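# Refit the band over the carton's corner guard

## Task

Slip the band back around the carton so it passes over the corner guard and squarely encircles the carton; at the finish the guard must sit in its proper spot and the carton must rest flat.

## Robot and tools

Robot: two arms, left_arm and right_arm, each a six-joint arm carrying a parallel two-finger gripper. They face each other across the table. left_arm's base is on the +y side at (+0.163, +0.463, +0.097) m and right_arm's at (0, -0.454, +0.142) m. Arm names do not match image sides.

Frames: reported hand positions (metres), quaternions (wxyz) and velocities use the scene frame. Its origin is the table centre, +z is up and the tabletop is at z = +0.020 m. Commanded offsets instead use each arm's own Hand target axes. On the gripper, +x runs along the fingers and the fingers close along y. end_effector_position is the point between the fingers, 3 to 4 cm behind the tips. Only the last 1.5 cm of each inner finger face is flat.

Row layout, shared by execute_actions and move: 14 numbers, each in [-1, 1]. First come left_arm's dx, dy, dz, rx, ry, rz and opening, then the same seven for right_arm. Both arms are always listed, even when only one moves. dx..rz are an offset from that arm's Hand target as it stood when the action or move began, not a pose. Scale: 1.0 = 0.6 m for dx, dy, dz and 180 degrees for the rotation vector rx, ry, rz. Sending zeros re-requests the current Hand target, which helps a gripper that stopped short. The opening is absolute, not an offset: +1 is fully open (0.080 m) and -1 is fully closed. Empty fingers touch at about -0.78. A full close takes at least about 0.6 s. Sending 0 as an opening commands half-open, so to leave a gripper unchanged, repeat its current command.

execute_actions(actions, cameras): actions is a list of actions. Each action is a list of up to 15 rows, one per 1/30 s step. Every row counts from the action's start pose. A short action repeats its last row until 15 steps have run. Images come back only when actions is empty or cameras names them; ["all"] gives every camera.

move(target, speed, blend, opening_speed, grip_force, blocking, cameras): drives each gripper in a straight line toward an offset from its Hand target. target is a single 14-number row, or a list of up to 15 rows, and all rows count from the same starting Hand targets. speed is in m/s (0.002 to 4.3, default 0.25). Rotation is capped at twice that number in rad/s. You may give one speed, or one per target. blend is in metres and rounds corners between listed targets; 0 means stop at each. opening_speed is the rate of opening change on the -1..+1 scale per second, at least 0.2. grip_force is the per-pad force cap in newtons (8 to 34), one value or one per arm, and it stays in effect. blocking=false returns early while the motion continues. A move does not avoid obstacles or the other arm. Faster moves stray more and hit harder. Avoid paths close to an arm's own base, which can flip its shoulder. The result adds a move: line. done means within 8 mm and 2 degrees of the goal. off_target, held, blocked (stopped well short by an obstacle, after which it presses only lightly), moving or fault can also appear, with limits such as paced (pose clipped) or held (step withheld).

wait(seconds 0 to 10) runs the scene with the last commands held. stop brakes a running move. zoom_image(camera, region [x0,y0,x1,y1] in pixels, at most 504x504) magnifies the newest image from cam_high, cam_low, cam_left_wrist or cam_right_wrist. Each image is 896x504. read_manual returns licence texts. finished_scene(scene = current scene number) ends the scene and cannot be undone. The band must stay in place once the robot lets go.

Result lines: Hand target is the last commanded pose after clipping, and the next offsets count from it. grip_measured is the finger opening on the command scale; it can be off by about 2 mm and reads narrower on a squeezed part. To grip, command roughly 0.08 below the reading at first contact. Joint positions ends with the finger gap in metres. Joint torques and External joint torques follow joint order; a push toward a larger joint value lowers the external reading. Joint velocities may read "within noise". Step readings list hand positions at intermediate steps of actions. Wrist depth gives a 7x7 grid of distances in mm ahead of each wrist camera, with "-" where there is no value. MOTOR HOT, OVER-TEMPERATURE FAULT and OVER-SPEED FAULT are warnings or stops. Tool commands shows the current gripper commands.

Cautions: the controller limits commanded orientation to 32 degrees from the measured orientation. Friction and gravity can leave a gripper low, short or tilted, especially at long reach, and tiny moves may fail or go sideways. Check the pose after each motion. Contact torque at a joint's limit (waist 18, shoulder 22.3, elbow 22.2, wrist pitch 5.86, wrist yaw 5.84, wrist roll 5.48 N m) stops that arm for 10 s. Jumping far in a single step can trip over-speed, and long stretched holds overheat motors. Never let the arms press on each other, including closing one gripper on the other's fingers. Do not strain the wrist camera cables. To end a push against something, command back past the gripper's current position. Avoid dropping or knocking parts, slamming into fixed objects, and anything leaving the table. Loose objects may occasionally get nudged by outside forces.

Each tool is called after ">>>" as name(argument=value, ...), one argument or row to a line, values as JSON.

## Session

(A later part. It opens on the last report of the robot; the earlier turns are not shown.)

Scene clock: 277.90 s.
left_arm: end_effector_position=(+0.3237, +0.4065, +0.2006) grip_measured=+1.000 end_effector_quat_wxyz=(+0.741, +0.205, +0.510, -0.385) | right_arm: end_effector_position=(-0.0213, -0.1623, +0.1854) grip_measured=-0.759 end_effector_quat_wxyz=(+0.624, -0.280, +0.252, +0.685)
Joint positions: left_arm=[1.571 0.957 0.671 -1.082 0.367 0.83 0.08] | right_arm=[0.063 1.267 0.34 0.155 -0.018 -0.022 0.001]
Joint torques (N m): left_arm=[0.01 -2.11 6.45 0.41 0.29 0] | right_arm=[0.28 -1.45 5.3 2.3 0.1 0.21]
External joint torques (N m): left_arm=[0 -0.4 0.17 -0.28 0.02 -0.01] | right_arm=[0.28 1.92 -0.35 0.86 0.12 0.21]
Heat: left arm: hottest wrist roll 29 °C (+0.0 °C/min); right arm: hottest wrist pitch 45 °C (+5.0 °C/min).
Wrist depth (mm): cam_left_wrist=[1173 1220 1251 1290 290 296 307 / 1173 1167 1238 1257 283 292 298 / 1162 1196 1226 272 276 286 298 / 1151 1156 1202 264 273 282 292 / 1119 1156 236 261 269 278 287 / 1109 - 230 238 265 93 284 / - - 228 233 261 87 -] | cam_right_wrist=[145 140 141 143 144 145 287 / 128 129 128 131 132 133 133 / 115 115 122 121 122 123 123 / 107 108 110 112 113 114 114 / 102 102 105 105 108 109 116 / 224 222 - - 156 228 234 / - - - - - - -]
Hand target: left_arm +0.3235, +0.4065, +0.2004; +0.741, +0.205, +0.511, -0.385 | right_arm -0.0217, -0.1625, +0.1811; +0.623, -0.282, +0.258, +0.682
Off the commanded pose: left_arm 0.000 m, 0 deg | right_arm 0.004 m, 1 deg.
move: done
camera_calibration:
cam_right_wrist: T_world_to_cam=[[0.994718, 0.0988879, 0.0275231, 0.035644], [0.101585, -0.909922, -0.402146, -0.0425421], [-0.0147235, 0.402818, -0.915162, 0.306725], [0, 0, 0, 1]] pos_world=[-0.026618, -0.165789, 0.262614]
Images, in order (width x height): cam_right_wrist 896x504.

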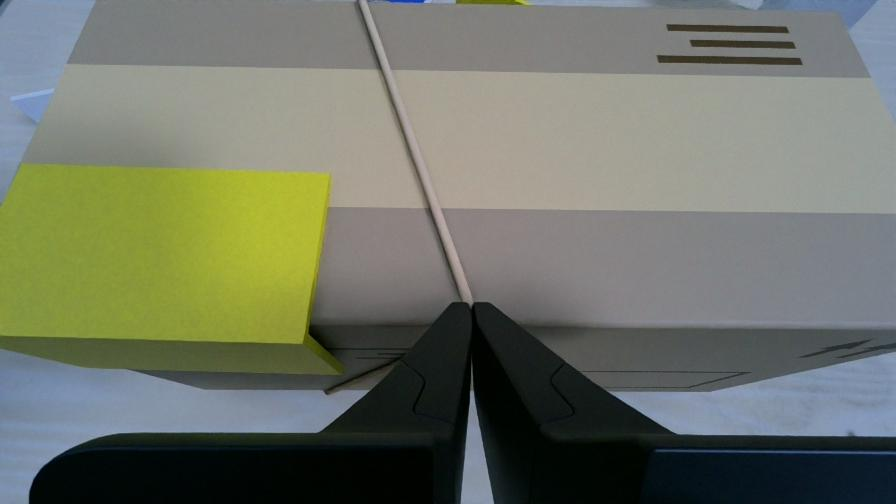

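>>> move(
  target=[0, 0, 0, 0, 0, 0, 1.0, -0.018, 0.0, 0.0, 0, 0, 0, -0.9],
  speed=0.03,
  cameras=["all"],
)

>>> zoom_image(
  camera="cam_right_wrist",
  region=[300, 200, 640, 430],
)

Scene clock: 283.50 s.
left_arm: end_effector_position=(+0.3237, +0.4065, +0.2006) grip_measured=+1.000 end_effector_quat_wxyz=(+0.741, +0.205, +0.510, -0.385) | right_arm: end_effector_position=(-0.0219, -0.1690, +0.1875) grip_measured=-0.759 end_effector_quat_wxyz=(+0.620, -0.286, +0.258, +0.683)
Joint positions: left_arm=[1.571 0.957 0.671 -1.082 0.367 0.83 0.08] | right_arm=[0.066 1.225 0.34 0.096 -0.02 -0.022 0.001]
Joint torques (N m): left_arm=[-0.01 -2.06 6.48 0.4 0.29 -0.01] | right_arm=[-0.03 -4.91 4.97 1.44 0.11 0.2]
External joint torques (N m): left_arm=[-0.01 -0.33 0.22 -0.29 0.02 -0.02] | right_arm=[-0.04 -1.69 -0.86 0 0.13 0.2]
Heat: left arm: hottest wrist roll 29 °C (+0.0 °C/min); right arm: hottest wrist pitch 45 °C (+5.0 °C/min).
Wrist depth (mm): cam_left_wrist=[1179 1214 1232 - 287 297 308 / 1156 1190 1251 1284 280 292 296 / 1151 1184 1214 271 277 287 295 / 1156 1167 1196 265 273 282 291 / 1130 1146 236 261 269 279 286 / 1109 - 230 237 265 93 284 / - - 228 233 261 87 -] | cam_right_wrist=[142 139 139 140 141 143 145 / 127 128 128 130 131 131 132 / 115 115 119 120 121 121 122 / 107 108 110 112 113 113 114 / 237 120 129 105 131 130 128 / 228 228 - - 208 230 235 / - - - - - - -]
Hand target: left_arm +0.3235, +0.4065, +0.2004; +0.741, +0.205, +0.511, -0.385 | right_arm -0.0210, -0.1701, +0.1886; +0.623, -0.282, +0.258, +0.682
Off the commanded pose: left_arm 0.000 m, 0 deg | right_arm 0.002 m, 1 deg.
move: done
camera_calibration:
cam_right_wrist: T_world_to_cam=[[0.99433, 0.103148, 0.0258369, 0.0377793], [0.105095, -0.916299, -0.38646, -0.0516132], [-0.0161884, 0.386984, -0.921944, 0.309898], [0, 0, 0, 1]] pos_world=[-0.027124, -0.171116, 0.264786]

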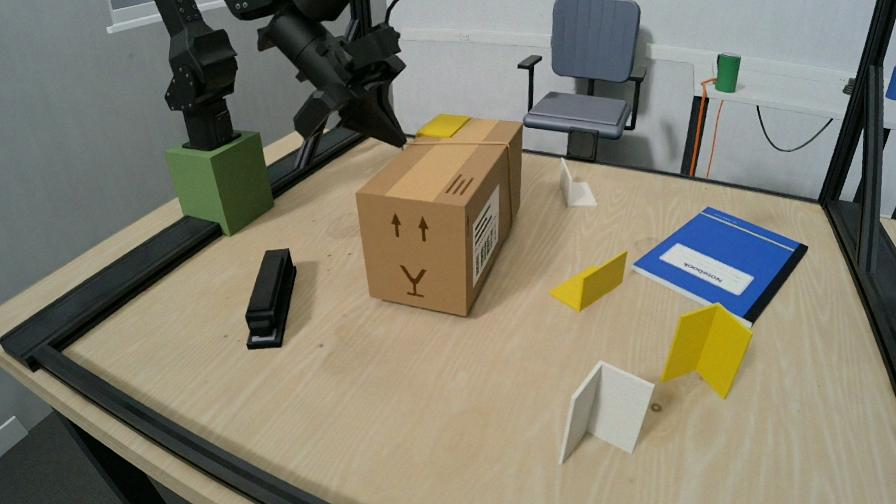

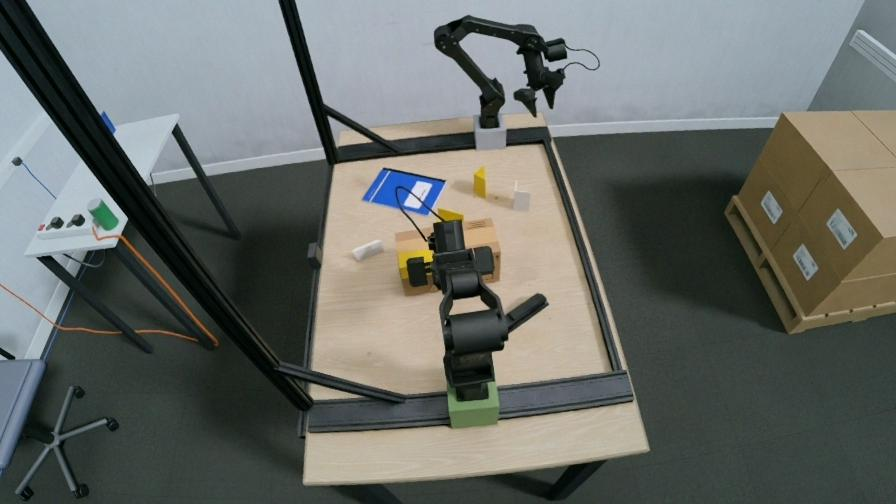

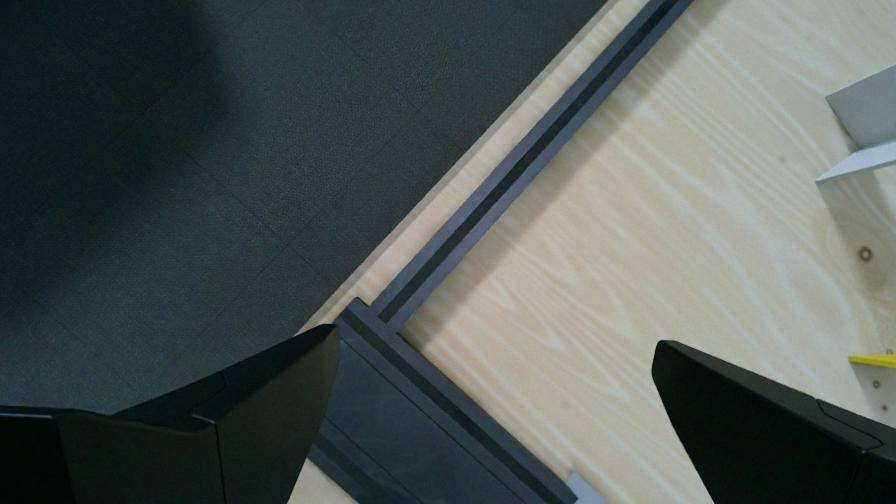

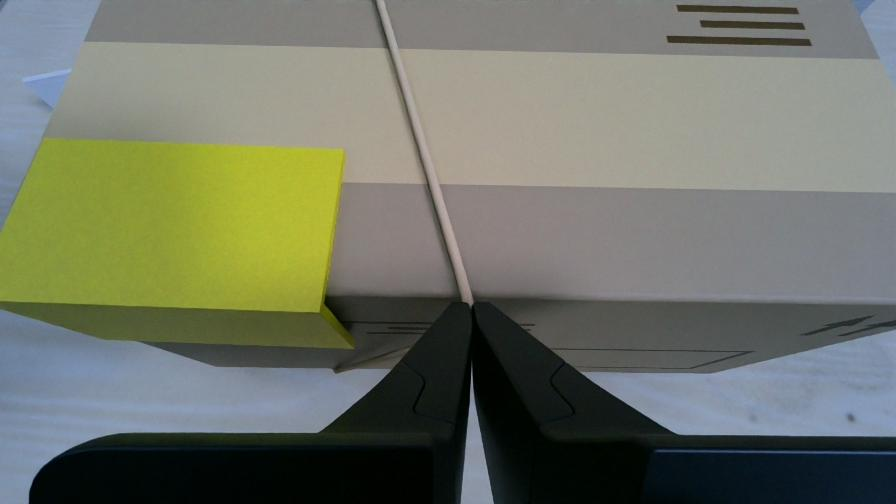

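Scaled by 1.482.

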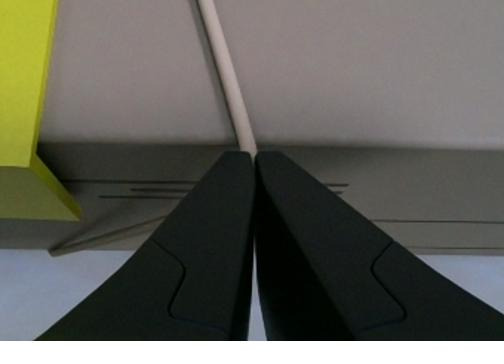

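>>> move(
  target=[
    [0, 0, 0, 0, 0, 0, 1.0, -0.02, 0.0, 0.0, 0, 0, 0, -0.9],
    [0, 0, 0, 0, 0, 0, 1.0, -0.022, 0.035, 0.0, 0, 0, 0, -0.9],
  ],
  speed=0.05,
  blend=0.008,
  cameras=["cam_high", "cam_right_wrist"],
)

>>> zoom_image(
  camera="cam_right_wrist",
  region=[250, 150, 650, 430],
)

Scene clock: 298.00 s.
left_arm: end_effector_position=(+0.3237, +0.4065, +0.2006) grip_measured=+1.000 end_effector_quat_wxyz=(+0.741, +0.205, +0.510, -0.385) | right_arm: end_effector_position=(-0.0417, -0.1806, +0.1964) grip_measured=-0.759 end_effector_quat_wxyz=(+0.620, -0.286, +0.259, +0.684)
Joint positions: left_arm=[1.571 0.957 0.671 -1.082 0.367 0.83 0.08] | right_arm=[0.186 1.14 0.34 0.007 0.064 0.063 0.001]
Joint torques (N m): left_arm=[0.02 -2.13 6.41 0.41 0.29 -0.01] | right_arm=[0.18 -4.53 5.39 1.44 0.28 0.24]
External joint torques (N m): left_arm=[0.03 -0.44 0.22 -0.25 0.02 -0.02] | right_arm=[0.17 -1.69 -0.69 0 0.25 0.24]
Heat: left arm: hottest wrist roll 29 °C (+0.0 °C/min); right arm: hottest wrist pitch 43 °C (+1.0 °C/min).
Wrist depth (mm): cam_left_wrist=[1202 - 1257 1297 290 296 308 / 1162 1196 1238 1284 282 291 299 / 1167 1156 1220 265 278 287 295 / 1151 1173 1173 263 272 283 293 / 1104 1125 236 260 269 279 288 / - - 230 238 265 93 284 / - - 228 234 262 87 -] | cam_right_wrist=[332 152 151 152 153 154 155 / 302 139 139 141 142 142 143 / 285 125 126 129 130 132 133 / 262 117 118 123 125 125 124 / 251 244 177 137 172 171 193 / 235 238 - - 243 241 242 / - - - - - - -]
Hand target: left_arm +0.3235, +0.4065, +0.2004; +0.741, +0.205, +0.511, -0.385 | right_arm -0.0410, -0.1813, +0.1980; +0.623, -0.282, +0.258, +0.682
Off the commanded pose: left_arm 0.000 m, 0 deg | right_arm 0.002 m, 1 deg.
move: done; blend cut to 0.006 m at target 1
camera_calibration:
cam_right_wrist: T_world_to_cam=[[0.994306, 0.103598, 0.0249771, 0.0587419], [0.105204, -0.916893, -0.385018, -0.0571319], [-0.0169859, 0.385453, -0.922571, 0.322085], [0, 0, 0, 1]] pos_world=[-0.046926, -0.182618, 0.273683]
Images, in order (width x height): cam_high 896x504, cam_right_wrist 896x504.

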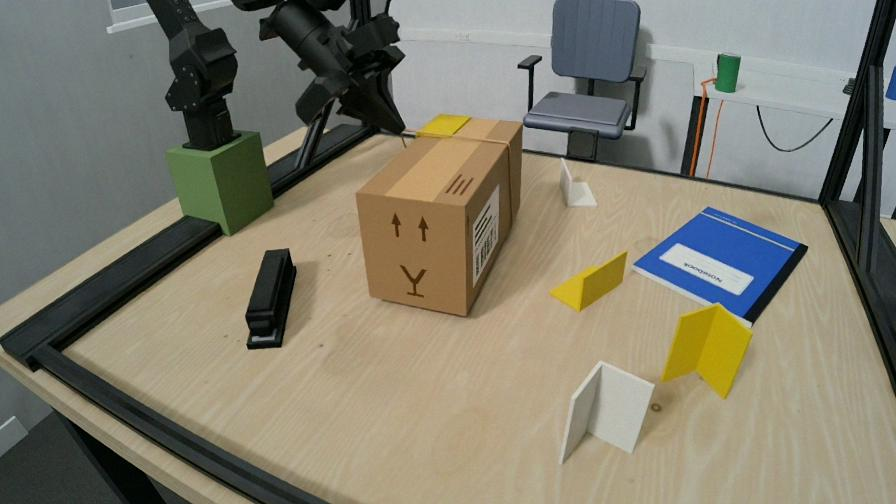

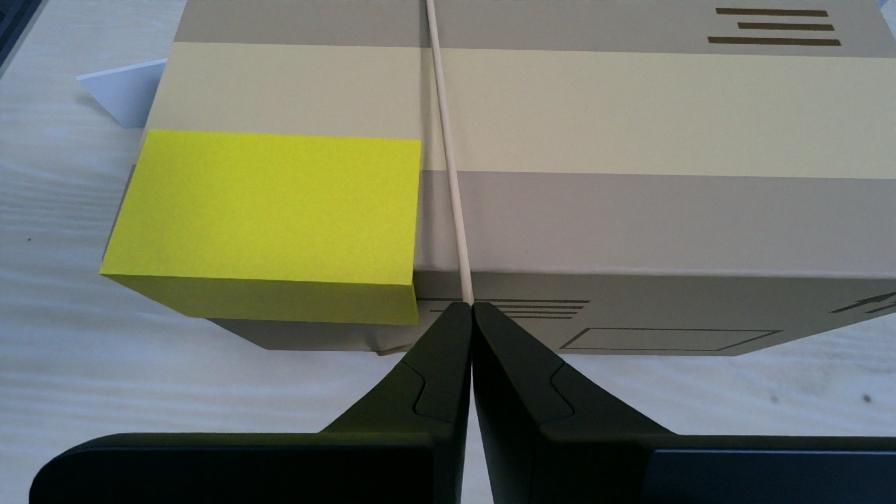

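Scaled by 1.260.

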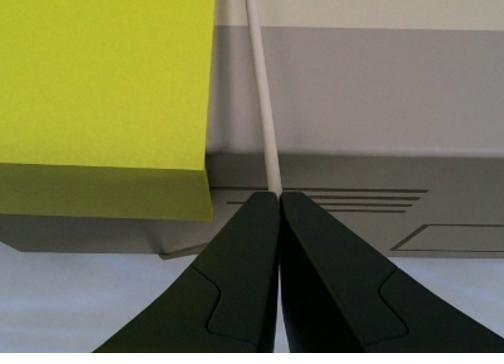

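>>> move(
  target=[0, 0, 0, 0, 0, 0, 1.0, 0.0, 0.072, 0.0, 0, 0, 0, -0.9],
  speed=0.05,
  cameras=["cam_high", "cam_right_wrist"],
)

>>> zoom_image(
  camera="cam_right_wrist",
  region=[250, 150, 650, 430],
)

Scene clock: 306.73 s.
left_arm: end_effector_position=(+0.3237, +0.4065, +0.2006) grip_measured=+1.000 end_effector_quat_wxyz=(+0.741, +0.205, +0.510, -0.385) | right_arm: end_effector_position=(-0.0820, -0.1865, +0.1961) grip_measured=-0.759 end_effector_quat_wxyz=(+0.623, -0.285, +0.257, +0.681)
Joint positions: left_arm=[1.571 0.957 0.671 -1.082 0.367 0.83 0.08] | right_arm=[0.424 1.181 0.363 0.002 0.238 0.239 0.001]
Joint torques (N m): left_arm=[-0.04 -2.09 6.44 0.41 0.3 -0.01] | right_arm=[0.53 -2.93 6.44 1.35 0.2 0.21]
External joint torques (N m): left_arm=[-0.03 -0.38 0.2 -0.26 0.02 -0.02] | right_arm=[0.51 0.12 0.46 -0.04 0.09 0.21]
Heat: left arm: hottest wrist roll 29 °C (+0.0 °C/min); right arm: hottest wrist pitch 41 °C (-2.0 °C/min).
Wrist depth (mm): cam_left_wrist=[- 1226 1251 1297 291 297 306 / 1151 1202 1257 1238 281 292 297 / 1162 1214 1208 272 279 286 296 / 1146 1162 1220 264 273 282 292 / 1135 1156 236 260 269 279 288 / 1104 - 230 238 265 93 284 / - - 228 233 262 87 -] | cam_right_wrist=[333 330 151 152 154 156 158 / 301 294 140 141 142 143 144 / 285 286 126 127 129 133 134 / 265 266 119 119 123 125 127 / 249 250 209 133 185 185 184 / 233 236 - - 243 242 244 / - - - - - - -]
Hand target: left_arm +0.3235, +0.4065, +0.2004; +0.741, +0.205, +0.511, -0.385 | right_arm -0.0841, -0.1852, +0.1980; +0.623, -0.282, +0.258, +0.682
Off the commanded pose: left_arm 0.000 m, 0 deg | right_arm 0.003 m, 0 deg.
move: done
camera_calibration:
cam_right_wrist: T_world_to_cam=[[0.994942, 0.0962392, 0.0287665, 0.0973854], [0.0998378, -0.916013, -0.388525, -0.0581363], [-0.0110409, 0.389432, -0.920989, 0.324307], [0, 0, 0, 1]] pos_world=[-0.087508, -0.188922, 0.273295]
Images, in order (width x height): cam_high 896x504, cam_right_wrist 896x504.

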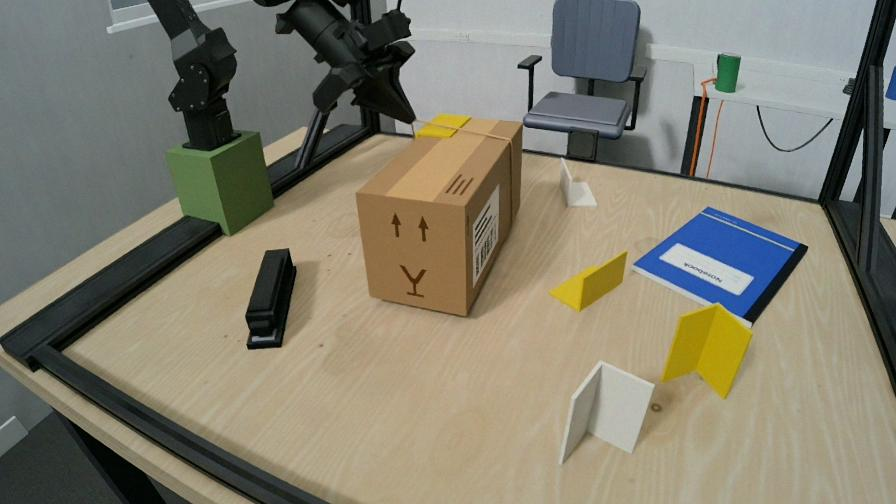

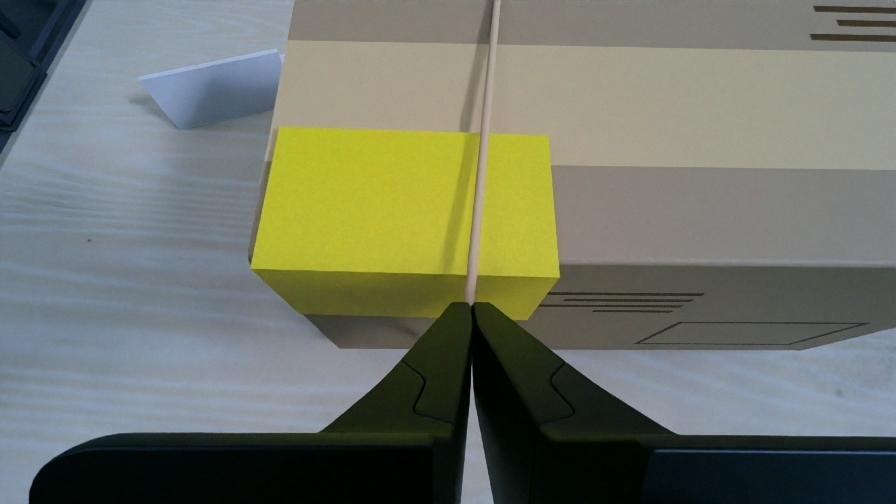

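Scaled by 1.260.

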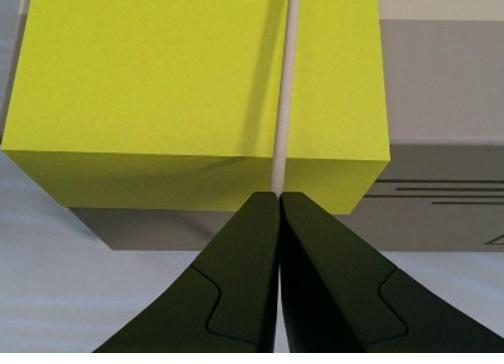

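>>> move(
  target=[
    [0, 0, 0, 0, 0, 0, 1.0, 0.003, 0.002, 0.0108, 0, 0, 0, -0.9],
    [0, 0, 0, 0, 0, 0, 1.0, 0.0175, 0.002, 0.0108, 0, 0, 0, -0.9],
  ],
  speed=0.04,
  blend=0.004,
  cameras=["cam_right_wrist"],
)

>>> zoom_image(
  camera="cam_right_wrist",
  region=[320, 200, 620, 400],
)

Scene clock: 326.13 s.
left_arm: end_effector_position=(+0.3237, +0.4065, +0.2006) grip_measured=+1.000 end_effector_quat_wxyz=(+0.741, +0.205, +0.510, -0.385) | right_arm: end_effector_position=(-0.0850, -0.1764, +0.1925) grip_measured=-0.759 end_effector_quat_wxyz=(+0.624, -0.286, +0.260, +0.679)
Joint positions: left_arm=[1.571 0.957 0.671 -1.082 0.367 0.83 0.08] | right_arm=[0.417 1.254 0.389 0.043 0.234 0.239 0.001]
Joint torques (N m): left_arm=[0.01 -2.06 6.46 0.41 0.29 -0.01] | right_arm=[-0.1 -3.33 6.37 1.95 -0.04 -0.11]
External joint torques (N m): left_arm=[0 -0.35 0.24 -0.27 0.02 -0.01] | right_arm=[-0.08 0.11 0.55 0.56 -0.16 -0.12]
Heat: left arm: hottest wrist roll 29 °C (+0.0 °C/min); right arm: hottest wrist pitch 40 °C (-2.0 °C/min).
Wrist depth (mm): cam_left_wrist=[- 1214 1244 1284 290 298 308 / 1190 1244 1208 1290 284 291 300 / 1173 1162 1190 271 278 288 295 / 1135 1167 1202 262 273 282 292 / 1119 1146 236 261 269 278 287 / 1094 - 230 237 264 93 283 / - - 227 232 261 87 -] | cam_right_wrist=[324 325 143 146 147 149 151 / 299 281 134 137 138 138 139 / 280 280 123 122 125 127 129 / 261 262 113 114 117 118 120 / 244 246 125 109 139 144 145 / 231 233 - - 240 238 240 / - - - - - - -]
Hand target: left_arm +0.3235, +0.4065, +0.2004; +0.741, +0.205, +0.511, -0.385 | right_arm -0.0864, -0.1734, +0.1950; +0.623, -0.283, +0.258, +0.682
Off the commanded pose: left_arm 0.000 m, 0 deg | right_arm 0.004 m, 1 deg.
move: done; blend cut to 0 m at target 1
camera_calibration:
cam_right_wrist: T_world_to_cam=[[0.995383, 0.0920065, 0.0273298, 0.0990234], [0.0954376, -0.918564, -0.383578, -0.051743], [-0.0101875, 0.384415, -0.923104, 0.316582], [0, 0, 0, 1]] pos_world=[-0.0904028, -0.178339, 0.269684]
Images, in order (width x height): cam_right_wrist 896x504.

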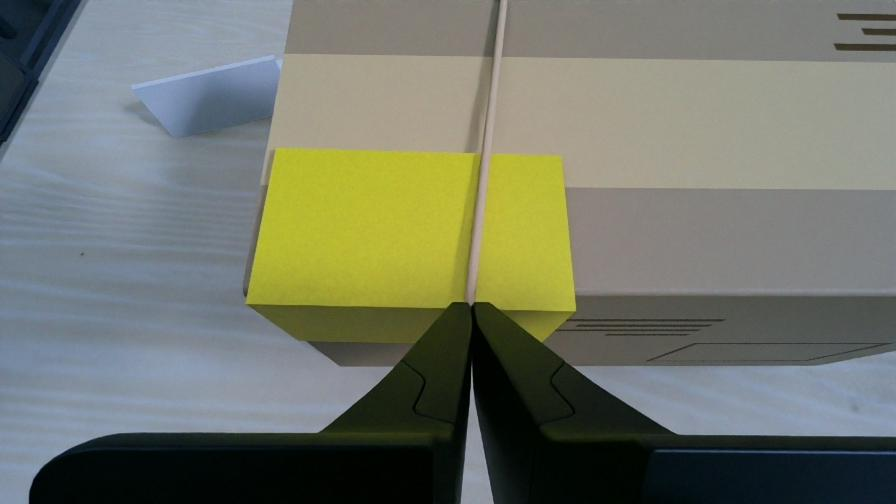

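Scaled by 1.680.

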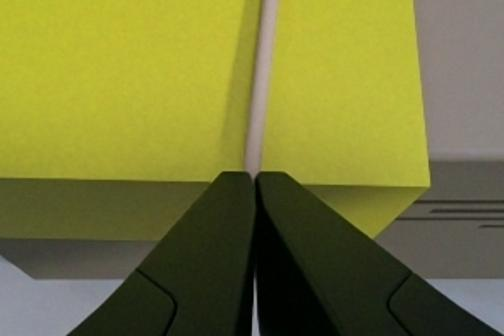

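>>> move(
  target=[0, 0, 0, 0, 0, 0, 1.0, 0.0067, 0.0, 0.003, 0, 0, 0, -0.9],
  speed=0.03,
  cameras=["cam_right_wrist"],
)

>>> zoom_image(
  camera="cam_right_wrist",
  region=[320, 200, 620, 400],
)

Scene clock: 330.67 s.
left_arm: end_effector_position=(+0.3237, +0.4065, +0.2006) grip_measured=+1.000 end_effector_quat_wxyz=(+0.741, +0.205, +0.510, -0.385) | right_arm: end_effector_position=(-0.0854, -0.1722, +0.1912) grip_measured=-0.759 end_effector_quat_wxyz=(+0.624, -0.284, +0.260, +0.679)
Joint positions: left_arm=[1.571 0.957 0.671 -1.082 0.367 0.83 0.08] | right_arm=[0.41 1.278 0.397 0.062 0.229 0.236 0.001]
Joint torques (N m): left_arm=[-0.05 -2.07 6.46 0.41 0.28 0] | right_arm=[-0.12 -3.39 6.33 1.9 -0.04 -0.17]
External joint torques (N m): left_arm=[-0.05 -0.37 0.26 -0.26 0.01 -0.01] | right_arm=[-0.12 0.17 0.53 0.5 -0.15 -0.17]
Heat: left arm: hottest wrist roll 29 °C (+0.0 °C/min); right arm: hottest wrist pitch 41 °C (-1.0 °C/min).
Wrist depth (mm): cam_left_wrist=[1190 1208 1257 1297 285 298 308 / 1151 1190 1226 1277 280 291 301 / 1130 1173 1238 275 279 286 295 / 1109 1099 1162 267 273 282 292 / 1125 1162 236 261 269 278 286 / 1094 - 231 238 264 93 283 / - - 228 233 262 87 -] | cam_right_wrist=[324 325 141 144 145 147 150 / 299 276 132 135 136 136 137 / 278 279 121 121 123 126 126 / 260 262 112 113 115 117 118 / 244 244 111 107 112 127 128 / 230 231 - - 206 233 236 / - - - - - - -]
Hand target: left_arm +0.3235, +0.4065, +0.2004; +0.741, +0.205, +0.511, -0.385 | right_arm -0.0867, -0.1692, +0.1936; +0.623, -0.282, +0.258, +0.682
Off the commanded pose: left_arm 0.000 m, 0 deg | right_arm 0.004 m, 0 deg.
move: done
camera_calibration:
cam_right_wrist: T_world_to_cam=[[0.995579, 0.0903922, 0.0255427, 0.0991951], [0.0932484, -0.918349, -0.384629, -0.0482888], [-0.0113103, 0.38531, -0.922718, 0.313845], [0, 0, 0, 1]] pos_world=[-0.090704, -0.17424, 0.268483]
Images, in order (width x height): cam_right_wrist 896x504.

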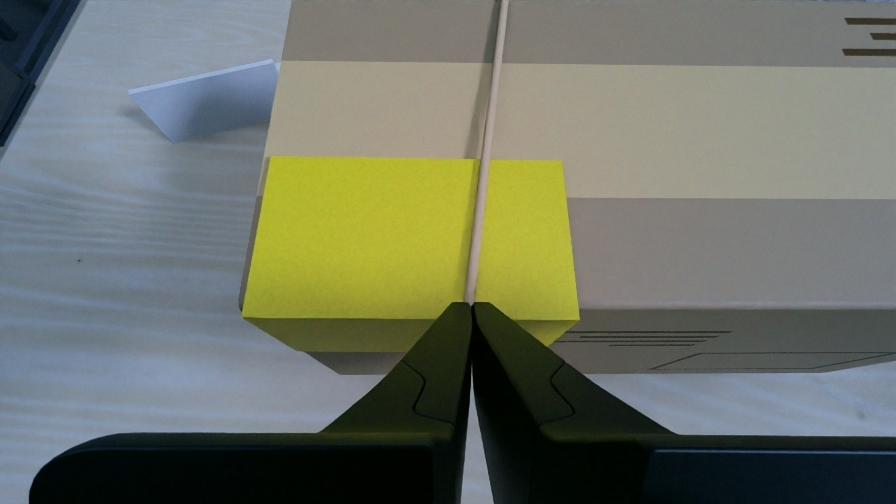

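Scaled by 1.680.

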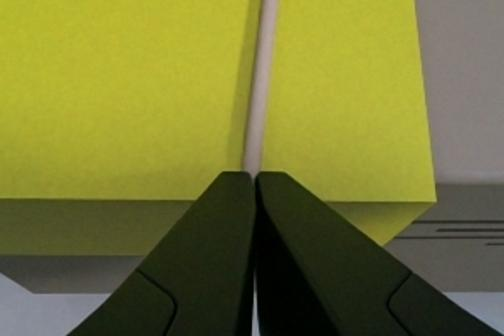

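>>> move(
  target=[0, 0, 0, 0, 0, 0, 1.0, 0.004, 0.0, 0.0005, 0, 0, 0, -0.9],
  speed=0.03,
  cameras=["cam_right_wrist"],
)

>>> zoom_image(
  camera="cam_right_wrist",
  region=[320, 200, 620, 400],
)

Scene clock: 338.43 s.
left_arm: end_effector_position=(+0.3237, +0.4065, +0.2006) grip_measured=+1.000 end_effector_quat_wxyz=(+0.741, +0.205, +0.510, -0.385) | right_arm: end_effector_position=(-0.0856, -0.1712, +0.1906) grip_measured=-0.759 end_effector_quat_wxyz=(+0.624, -0.285, +0.260, +0.680)
Joint positions: left_arm=[1.571 0.957 0.671 -1.082 0.367 0.83 0.08] | right_arm=[0.409 1.286 0.398 0.069 0.229 0.234 0.001]
Joint torques (N m): left_arm=[-0.02 -2.11 6.48 0.41 0.28 -0.01] | right_arm=[-0.29 -2.46 6.44 2.41 -0.11 -0.17]
External joint torques (N m): left_arm=[-0.02 -0.4 0.25 -0.26 0.02 -0.02] | right_arm=[-0.29 1.14 0.63 1 -0.22 -0.17]
Heat: left arm: hottest wrist roll 29 °C (+0.0 °C/min); right arm: hottest wrist pitch 42 °C (-3.0 °C/min).
Wrist depth (mm): cam_left_wrist=[1202 1264 1270 1238 288 297 306 / 1130 1202 1238 1264 281 292 297 / 1094 1244 1238 271 277 286 295 / 1135 1184 1202 265 273 282 292 / 1114 1162 236 261 269 279 287 / 1104 - 231 237 264 93 283 / - - 228 233 261 87 -] | cam_right_wrist=[322 327 142 145 145 147 150 / 298 272 132 135 136 136 137 / 278 279 121 120 123 126 127 / 260 261 112 113 115 117 118 / 244 241 108 107 112 122 141 / 229 231 - - 196 234 236 / - - - - - - -]
Hand target: left_arm +0.3235, +0.4065, +0.2004; +0.741, +0.205, +0.511, -0.385 | right_arm -0.0870, -0.1673, +0.1920; +0.623, -0.283, +0.258, +0.682
Off the commanded pose: left_arm 0.000 m, 0 deg | right_arm 0.004 m, 0 deg.
move: done
camera_calibration:
cam_right_wrist: T_world_to_cam=[[0.995481, 0.091176, 0.026534, 0.0991797], [0.0943425, -0.917851, -0.385549, -0.047146], [-0.0107986, 0.38631, -0.922306, 0.313014], [0, 0, 0, 1]] pos_world=[-0.0909035, -0.173236, 0.267886]
Images, in order (width x height): cam_right_wrist 896x504.

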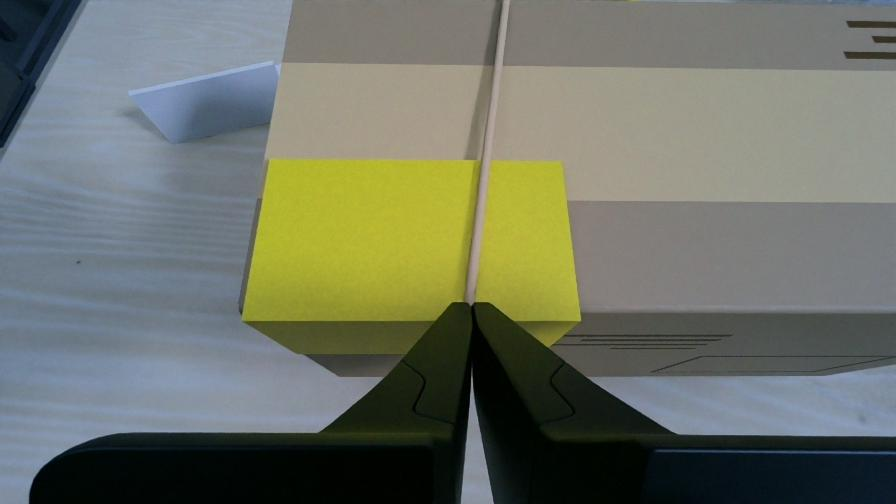

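Scaled by 1.680.

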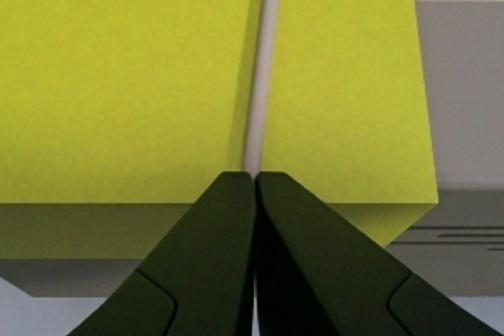

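>>> move(
  target=[0, 0, 0, 0, 0, 0, 1.0, 0.0, 0.0, 0.0, 0, 0, 0, -0.4],
  speed=0.03,
  opening_speed=0.5,
  cameras=["cam_right_wrist"],
)

>>> zoom_image(
  camera="cam_right_wrist",
  region=[320, 200, 620, 400],
)

Scene clock: 342.10 s.
left_arm: end_effector_position=(+0.3237, +0.4065, +0.2006) grip_measured=+1.000 end_effector_quat_wxyz=(+0.741, +0.205, +0.510, -0.385) | right_arm: end_effector_position=(-0.0862, -0.1702, +0.1917) grip_measured=-0.404 end_effector_quat_wxyz=(+0.624, -0.282, +0.259, +0.681)
Joint positions: left_arm=[1.571 0.957 0.671 -1.082 0.367 0.83 0.08] | right_arm=[0.409 1.286 0.4 0.073 0.227 0.234 0.017]
Joint torques (N m): left_arm=[0.04 -2.08 6.48 0.4 0.29 -0.01] | right_arm=[-0.26 -2.5 6.27 2.07 -0.05 -0.17]
External joint torques (N m): left_arm=[0.05 -0.37 0.21 -0.29 0.02 -0.02] | right_arm=[-0.23 1.14 0.43 0.65 -0.17 -0.17]
Heat: left arm: hottest wrist roll 29 °C (+0.0 °C/min); right arm: hottest wrist pitch 42 °C (-3.0 °C/min).
Wrist depth (mm): cam_left_wrist=[1179 1220 1264 1304 285 297 308 / 1173 1196 1232 1297 282 292 300 / 1130 1162 1264 271 277 286 296 / 1140 1167 1190 265 273 283 292 / 1125 1151 236 262 269 279 287 / 1114 - 230 237 264 93 284 / - - 228 233 262 87 -] | cam_right_wrist=[329 330 147 147 148 150 151 / 302 281 133 135 138 138 138 / 281 283 127 123 125 127 128 / 261 264 113 114 116 118 119 / 247 245 108 109 110 116 132 / 232 235 - - 68 237 235 / - - - 222 77 - -]
Hand target: left_arm +0.3235, +0.4065, +0.2004; +0.741, +0.205, +0.511, -0.385 | right_arm -0.0869, -0.1674, +0.1921; +0.623, -0.283, +0.258, +0.682
Off the commanded pose: left_arm 0.000 m, 0 deg | right_arm 0.003 m, 0 deg.
move: done
camera_calibration:
cam_right_wrist: T_world_to_cam=[[0.995473, 0.0920398, 0.023713, 0.100408], [0.0939782, -0.915886, -0.390283, -0.0445425], [-0.0142032, 0.390745, -0.920389, 0.31373], [0, 0, 0, 1]] pos_world=[-0.0913113, -0.172626, 0.268988]
Images, in order (width x height): cam_right_wrist 896x504.

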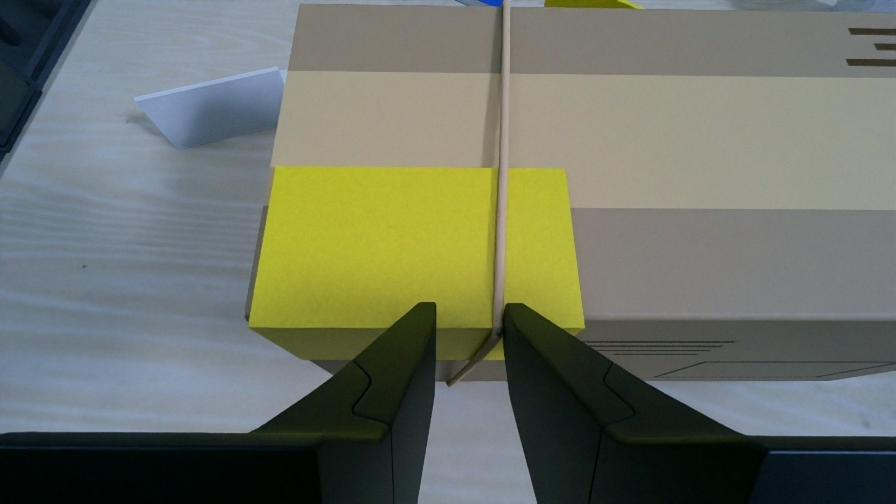

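Scaled by 1.680.

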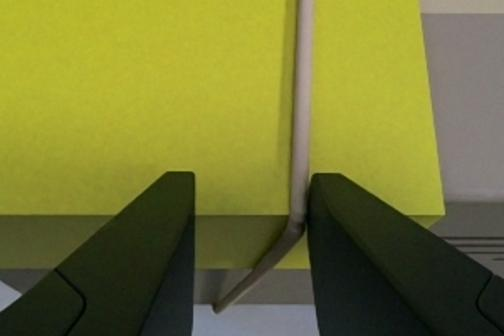

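>>> move(
  target=[-0.0, 0.0, 0.0, 0.0, 0.0, 0.0, 0.0, 0, 0, 0, 0, 0, 0, -0.4],
  speed=0.3,
  cameras=[],
)

Scene clock: 367.50 s.
left_arm: end_effector_position=(+0.3237, +0.4065, +0.2006) grip_measured=+0.004 end_effector_quat_wxyz=(+0.741, +0.205, +0.510, -0.385) | right_arm: end_effector_position=(-0.0863, -0.1702, +0.1917) grip_measured=-0.403 end_effector_quat_wxyz=(+0.624, -0.282, +0.259, +0.681)
Joint positions: left_arm=[1.571 0.957 0.671 -1.082 0.367 0.83 0.035] | right_arm=[0.409 1.286 0.4 0.073 0.227 0.234 0.017]
Joint torques (N m): left_arm=[0 -2.06 6.41 0.41 0.3 -0.01] | right_arm=[-0.26 -2.49 6.27 2.07 -0.05 -0.17]
External joint torques (N m): left_arm=[0.01 -0.34 0.16 -0.26 0.02 -0.01] | right_arm=[-0.27 1.12 0.51 0.67 -0.16 -0.17]
Heat: left arm: hottest wrist roll 29 °C (+0.0 °C/min); right arm: hottest wrist pitch 41 °C (+0.0 °C/min).
Wrist depth (mm): cam_left_wrist=[1190 1238 1257 1277 293 296 307 / 1179 1179 1270 1264 280 293 302 / 1208 1179 1208 269 277 286 295 / 1114 1156 1190 264 273 282 293 / 1119 1146 255 261 269 278 287 / 1125 1135 76 237 94 275 283 / - - - 234 93 - -] | cam_right_wrist=[329 329 147 147 148 149 151 / 300 295 133 135 138 138 138 / 281 283 127 122 125 127 128 / 263 264 113 114 116 118 120 / 246 244 108 108 110 116 132 / 232 236 - - 69 238 237 / - - - 221 77 - -]
Hand target: left_arm +0.3235, +0.4065, +0.2004; +0.741, +0.205, +0.511, -0.385 | right_arm -0.0870, -0.1674, +0.1920; +0.623, -0.283, +0.258, +0.682
Off the commanded pose: left_arm 0.000 m, 0 deg | right_arm 0.003 m, 0 deg.
move: done
No camera images: "cameras" was empty.

>>> move(
  target=[
    [0.04165, -0.31468, 0.19253, 0.08477, -0.05442, -0.0406, 0.0, 0, 0, 0, 0, 0, 0, -0.4],
    [0.04118, -0.91018, 0.03418, 0.16954, -0.10884, -0.0812, 0.0, 0, 0, 0, 0, 0, 0, -0.4],
  ],
  speed=0.3,
  blend=0.06,
  cameras=["cam_left_wrist", "cam_low"],
)

Scene clock: 378.30 s.
left_arm: end_effector_position=(-0.0844, +0.0470, +0.2407) grip_measured=+0.003 end_effector_quat_wxyz=(+0.681, +0.254, +0.282, -0.627) | right_arm: end_effector_position=(-0.0863, -0.1701, +0.1919) grip_measured=-0.403 end_effector_quat_wxyz=(+0.624, -0.282, +0.259, +0.681)
Joint positions: left_arm=[-0.678 1.93 1.504 -0.514 -0.518 -0.607 0.035] | right_arm=[0.409 1.286 0.4 0.073 0.227 0.234 0.017]
Joint torques (N m): left_arm=[-0.02 -7.43 8.26 0.86 -0.51 -0.14] | right_arm=[-0.26 -2.5 6.28 2.07 -0.05 -0.17]
External joint torques (N m): left_arm=[-0.03 2.1 1.53 -0.39 -0.21 -0.14] | right_arm=[-0.26 1.11 0.51 0.67 -0.16 -0.17]
Heat: left arm: hottest wrist roll 29 °C (+0.0 °C/min); right arm: hottest wrist pitch 41 °C (+0.0 °C/min).
Wrist depth (mm): cam_left_wrist=[446 447 452 455 457 462 1790 / 399 214 215 216 218 415 428 / 197 194 196 196 199 377 384 / 323 204 198 193 188 346 347 / 308 303 284 277 270 316 318 / 289 291 71 286 94 296 295 / - - - 271 93 - -] | cam_right_wrist=[326 329 146 147 148 150 151 / 301 275 133 136 138 138 138 / 281 283 126 123 125 127 128 / 263 263 113 114 116 118 120 / 245 243 107 108 110 116 132 / 231 235 - - 69 237 236 / - - - 223 78 - -]
Hand target: left_arm -0.0855, +0.0450, +0.2348; +0.682, +0.258, +0.282, -0.623 | right_arm -0.0870, -0.1673, +0.1922; +0.623, -0.282, +0.258, +0.682
Off the commanded pose: left_arm 0.006 m, 1 deg | right_arm 0.003 m, 0 deg.
move: done
camera_calibration:
cam_left_wrist: T_world_to_cam=[[-0.991039, -0.124922, 0.0472816, -0.0772798], [-0.132345, 0.87051, -0.474022, 0.0958444], [0.0180568, -0.476032, -0.879243, 0.317538], [0, 0, 0, 1]] pos_world=[-0.0696365, 0.0580708, 0.328279]
Images, in order (width x height): cam_low 896x504, cam_left_wrist 896x504.

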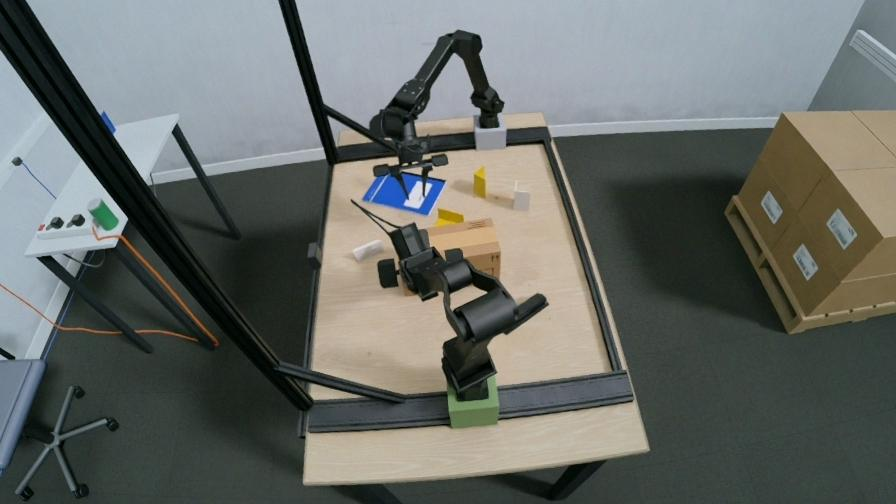

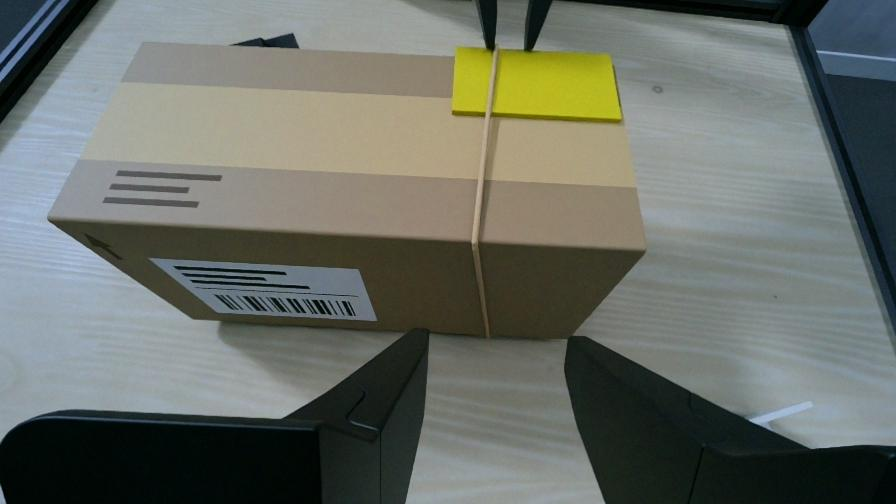

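>>> move(
  target=[0.1, 0.0, 0.0, 0, 0, 0, 0.0, 0, 0, 0, 0, 0, 0, -0.4],
  speed=0.12,
  cameras=["cam_left_wrist"],
)

Scene clock: 398.93 s.
left_arm: end_effector_position=(-0.0803, +0.0046, +0.1991) grip_measured=+0.003 end_effector_quat_wxyz=(+0.683, +0.252, +0.282, -0.624) | right_arm: end_effector_position=(-0.0863, -0.1701, +0.1919) grip_measured=-0.403 end_effector_quat_wxyz=(+0.624, -0.282, +0.259, +0.681)
Joint positions: left_arm=[-0.61 2.082 1.551 -0.381 -0.483 -0.551 0.035] | right_arm=[0.409 1.286 0.4 0.073 0.227 0.234 0.017]
Joint torques (N m): left_arm=[0.03 -8.32 8.07 1.13 -0.24 0.12] | right_arm=[-0.26 -2.5 6.28 2.07 -0.05 -0.17]
External joint torques (N m): left_arm=[0.1 2.17 1.43 -0.16 0.02 0.12] | right_arm=[-0.25 1.1 0.55 0.68 -0.16 -0.17]
Heat: left arm: hottest shoulder 30 °C (+4.0 °C/min); right arm: hottest wrist pitch 41 °C (-1.0 °C/min).
Wrist depth (mm): cam_left_wrist=[171 172 173 171 171 395 399 / 154 155 156 157 155 347 357 / 140 140 141 141 144 150 324 / 130 129 128 131 132 135 295 / 173 161 153 144 135 144 272 / 247 245 76 241 94 253 252 / - - - 231 94 - -] | cam_right_wrist=[326 330 147 147 146 149 151 / 303 277 133 135 138 138 138 / 281 284 126 122 125 127 128 / 262 264 113 114 116 118 119 / 246 245 108 108 110 116 132 / 232 235 - - 69 237 236 / - - - 221 77 - -]
Hand target: left_arm -0.0818, +0.0028, +0.1924; +0.682, +0.258, +0.282, -0.623 | right_arm -0.0870, -0.1673, +0.1922; +0.623, -0.282, +0.258, +0.682
Off the commanded pose: left_arm 0.007 m, 1 deg | right_arm 0.003 m, 0 deg.
move: done
camera_calibration:
cam_left_wrist: T_world_to_cam=[[-0.990052, -0.132845, 0.0463515, -0.0763741], [-0.13883, 0.86883, -0.475247, 0.113312], [0.0228628, -0.476955, -0.87863, 0.260958], [0, 0, 0, 1]] pos_world=[-0.0658494, 0.01587, 0.286677]
Images, in order (width x height): cam_left_wrist 896x504.

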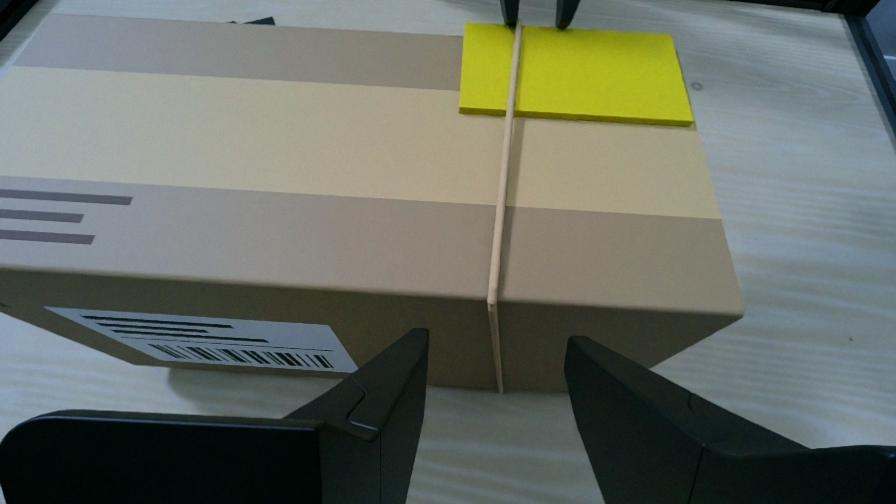

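>>> move(
  target=[
    [0.0, 0.0, 0.015, 0, 0, 0, -0.1, 0, 0, 0, 0, 0, 0, -0.4],
    [0.015, 0.0, 0.015, 0, 0, 0, -0.1, 0, 0, 0, 0, 0, 0, -0.4],
  ],
  speed=0.06,
  blend=0.004,
  cameras=["cam_left_wrist"],
)

>>> zoom_image(
  camera="cam_left_wrist",
  region=[380, 240, 640, 420],
)

Scene clock: 404.13 s.
left_arm: end_effector_position=(-0.0797, -0.0077, +0.1997) grip_measured=-0.097 end_effector_quat_wxyz=(+0.683, +0.252, +0.282, -0.625) | right_arm: end_effector_position=(-0.0863, -0.1701, +0.1919) grip_measured=-0.403 end_effector_quat_wxyz=(+0.624, -0.282, +0.259, +0.681)
Joint positions: left_arm=[-0.592 2.117 1.605 -0.392 -0.472 -0.535 0.031] | right_arm=[0.409 1.286 0.4 0.073 0.227 0.234 0.017]
Joint torques (N m): left_arm=[-0.07 -8.51 8.15 1.15 -0.23 0.12] | right_arm=[-0.26 -2.5 6.28 2.07 -0.05 -0.17]
External joint torques (N m): left_arm=[-0.07 2.33 1.4 -0.17 0.04 0.11] | right_arm=[-0.26 1.15 0.46 0.66 -0.16 -0.17]
Heat: left arm: hottest shoulder 31 °C (+5.1 °C/min); right arm: hottest wrist pitch 41 °C (-1.0 °C/min).
Wrist depth (mm): cam_left_wrist=[380 382 383 385 385 395 397 / 154 154 156 156 154 347 357 / 140 140 141 140 144 150 323 / 128 129 128 131 133 134 294 / 137 123 123 122 121 123 271 / 239 206 157 164 97 247 252 / - - - 230 97 - -] | cam_right_wrist=[330 332 147 147 148 150 151 / 298 272 133 135 139 138 138 / 282 281 126 122 125 127 128 / 262 263 113 114 116 118 120 / 245 244 108 109 110 116 132 / 232 236 - - 69 236 236 / - - - 222 78 - -]
Hand target: left_arm -0.0807, -0.0099, +0.1925; +0.682, +0.258, +0.282, -0.623 | right_arm -0.0870, -0.1673, +0.1922; +0.623, -0.282, +0.258, +0.682
Off the commanded pose: left_arm 0.008 m, 1 deg | right_arm 0.003 m, 0 deg.
move: done
camera_calibration:
cam_left_wrist: T_world_to_cam=[[-0.990198, -0.131809, 0.0461942, -0.0774038], [-0.137835, 0.868773, -0.475642, 0.124498], [0.0225617, -0.477347, -0.878425, 0.25544], [0, 0, 0, 1]] pos_world=[-0.0652481, 0.00357068, 0.287177]
Images, in order (width x height): cam_left_wrist 896x504.

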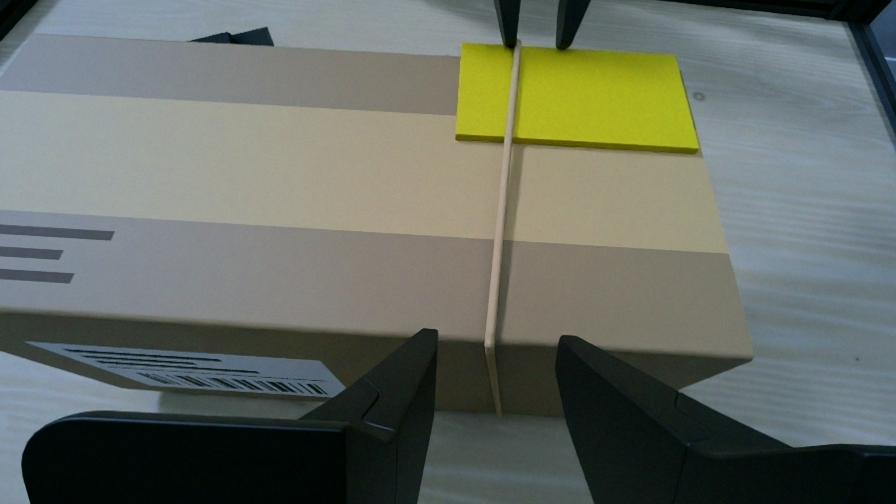

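Scaled by 1.938.

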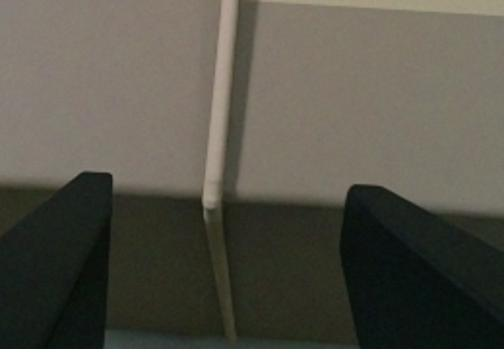

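>>> move(
  target=[0.0067, 0.0, 0.0, 0, 0, 0, -0.55, 0, 0, 0, 0, 0, 0, -0.4],
  speed=0.04,
  cameras=["cam_left_wrist"],
)

>>> zoom_image(
  camera="cam_left_wrist",
  region=[380, 240, 640, 420],
)

Scene clock: 412.47 s.
left_arm: end_effector_position=(-0.0796, -0.0103, +0.1972) grip_measured=-0.546 end_effector_quat_wxyz=(+0.683, +0.252, +0.281, -0.625) | right_arm: end_effector_position=(-0.0863, -0.1701, +0.1919) grip_measured=-0.403 end_effector_quat_wxyz=(+0.624, -0.282, +0.259, +0.681)
Joint positions: left_arm=[-0.589 2.127 1.609 -0.386 -0.47 -0.531 0.01] | right_arm=[0.409 1.286 0.4 0.073 0.227 0.234 0.017]
Joint torques (N m): left_arm=[0.2 -8.44 8.19 1.18 -0.22 0.12] | right_arm=[-0.26 -2.5 6.28 2.07 -0.05 -0.17]
External joint torques (N m): left_arm=[0.29 2.42 1.47 -0.15 0.04 0.11] | right_arm=[-0.27 1.15 0.41 0.64 -0.16 -0.17]
Heat: left arm: hottest shoulder 31 °C (+5.0 °C/min); right arm: hottest wrist pitch 41 °C (+0.0 °C/min).
Wrist depth (mm): cam_left_wrist=[382 375 380 383 166 391 393 / 150 151 152 150 151 338 352 / 136 137 136 139 140 145 320 / 125 126 125 127 129 132 292 / 120 120 119 119 118 121 269 / 238 211 168 - 89 240 248 / - - - - 81 - -] | cam_right_wrist=[328 330 146 147 148 150 151 / 302 274 133 136 139 138 138 / 280 282 127 123 125 127 128 / 263 265 112 114 116 118 120 / 246 244 107 108 110 116 132 / 232 235 - - 68 237 236 / - - - 221 77 - -]
Hand target: left_arm -0.0803, -0.0128, +0.1896; +0.682, +0.258, +0.282, -0.623 | right_arm -0.0870, -0.1673, +0.1922; +0.623, -0.282, +0.258, +0.682
Off the commanded pose: left_arm 0.008 m, 1 deg | right_arm 0.003 m, 0 deg.
move: done
camera_calibration:
cam_left_wrist: T_world_to_cam=[[-0.990247, -0.131385, 0.0463563, -0.0775725], [-0.137533, 0.868662, -0.475931, 0.125643], [0.0222624, -0.477665, -0.87826, 0.252069], [0, 0, 0, 1]] pos_world=[-0.0651474, 0.00107113, 0.284776]
Images, in order (width x height): cam_left_wrist 896x504.

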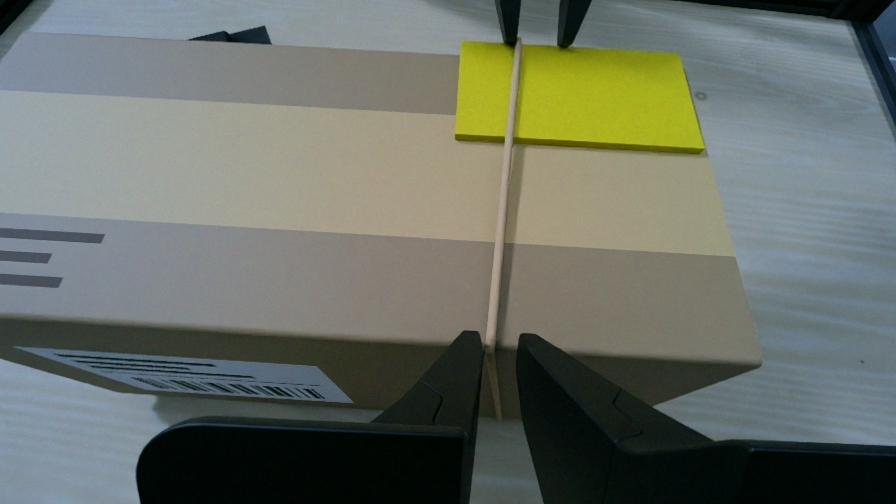

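Scaled by 1.938.

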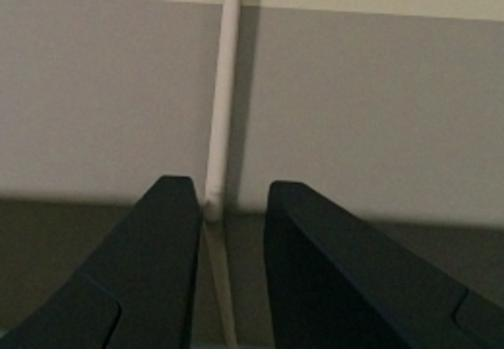

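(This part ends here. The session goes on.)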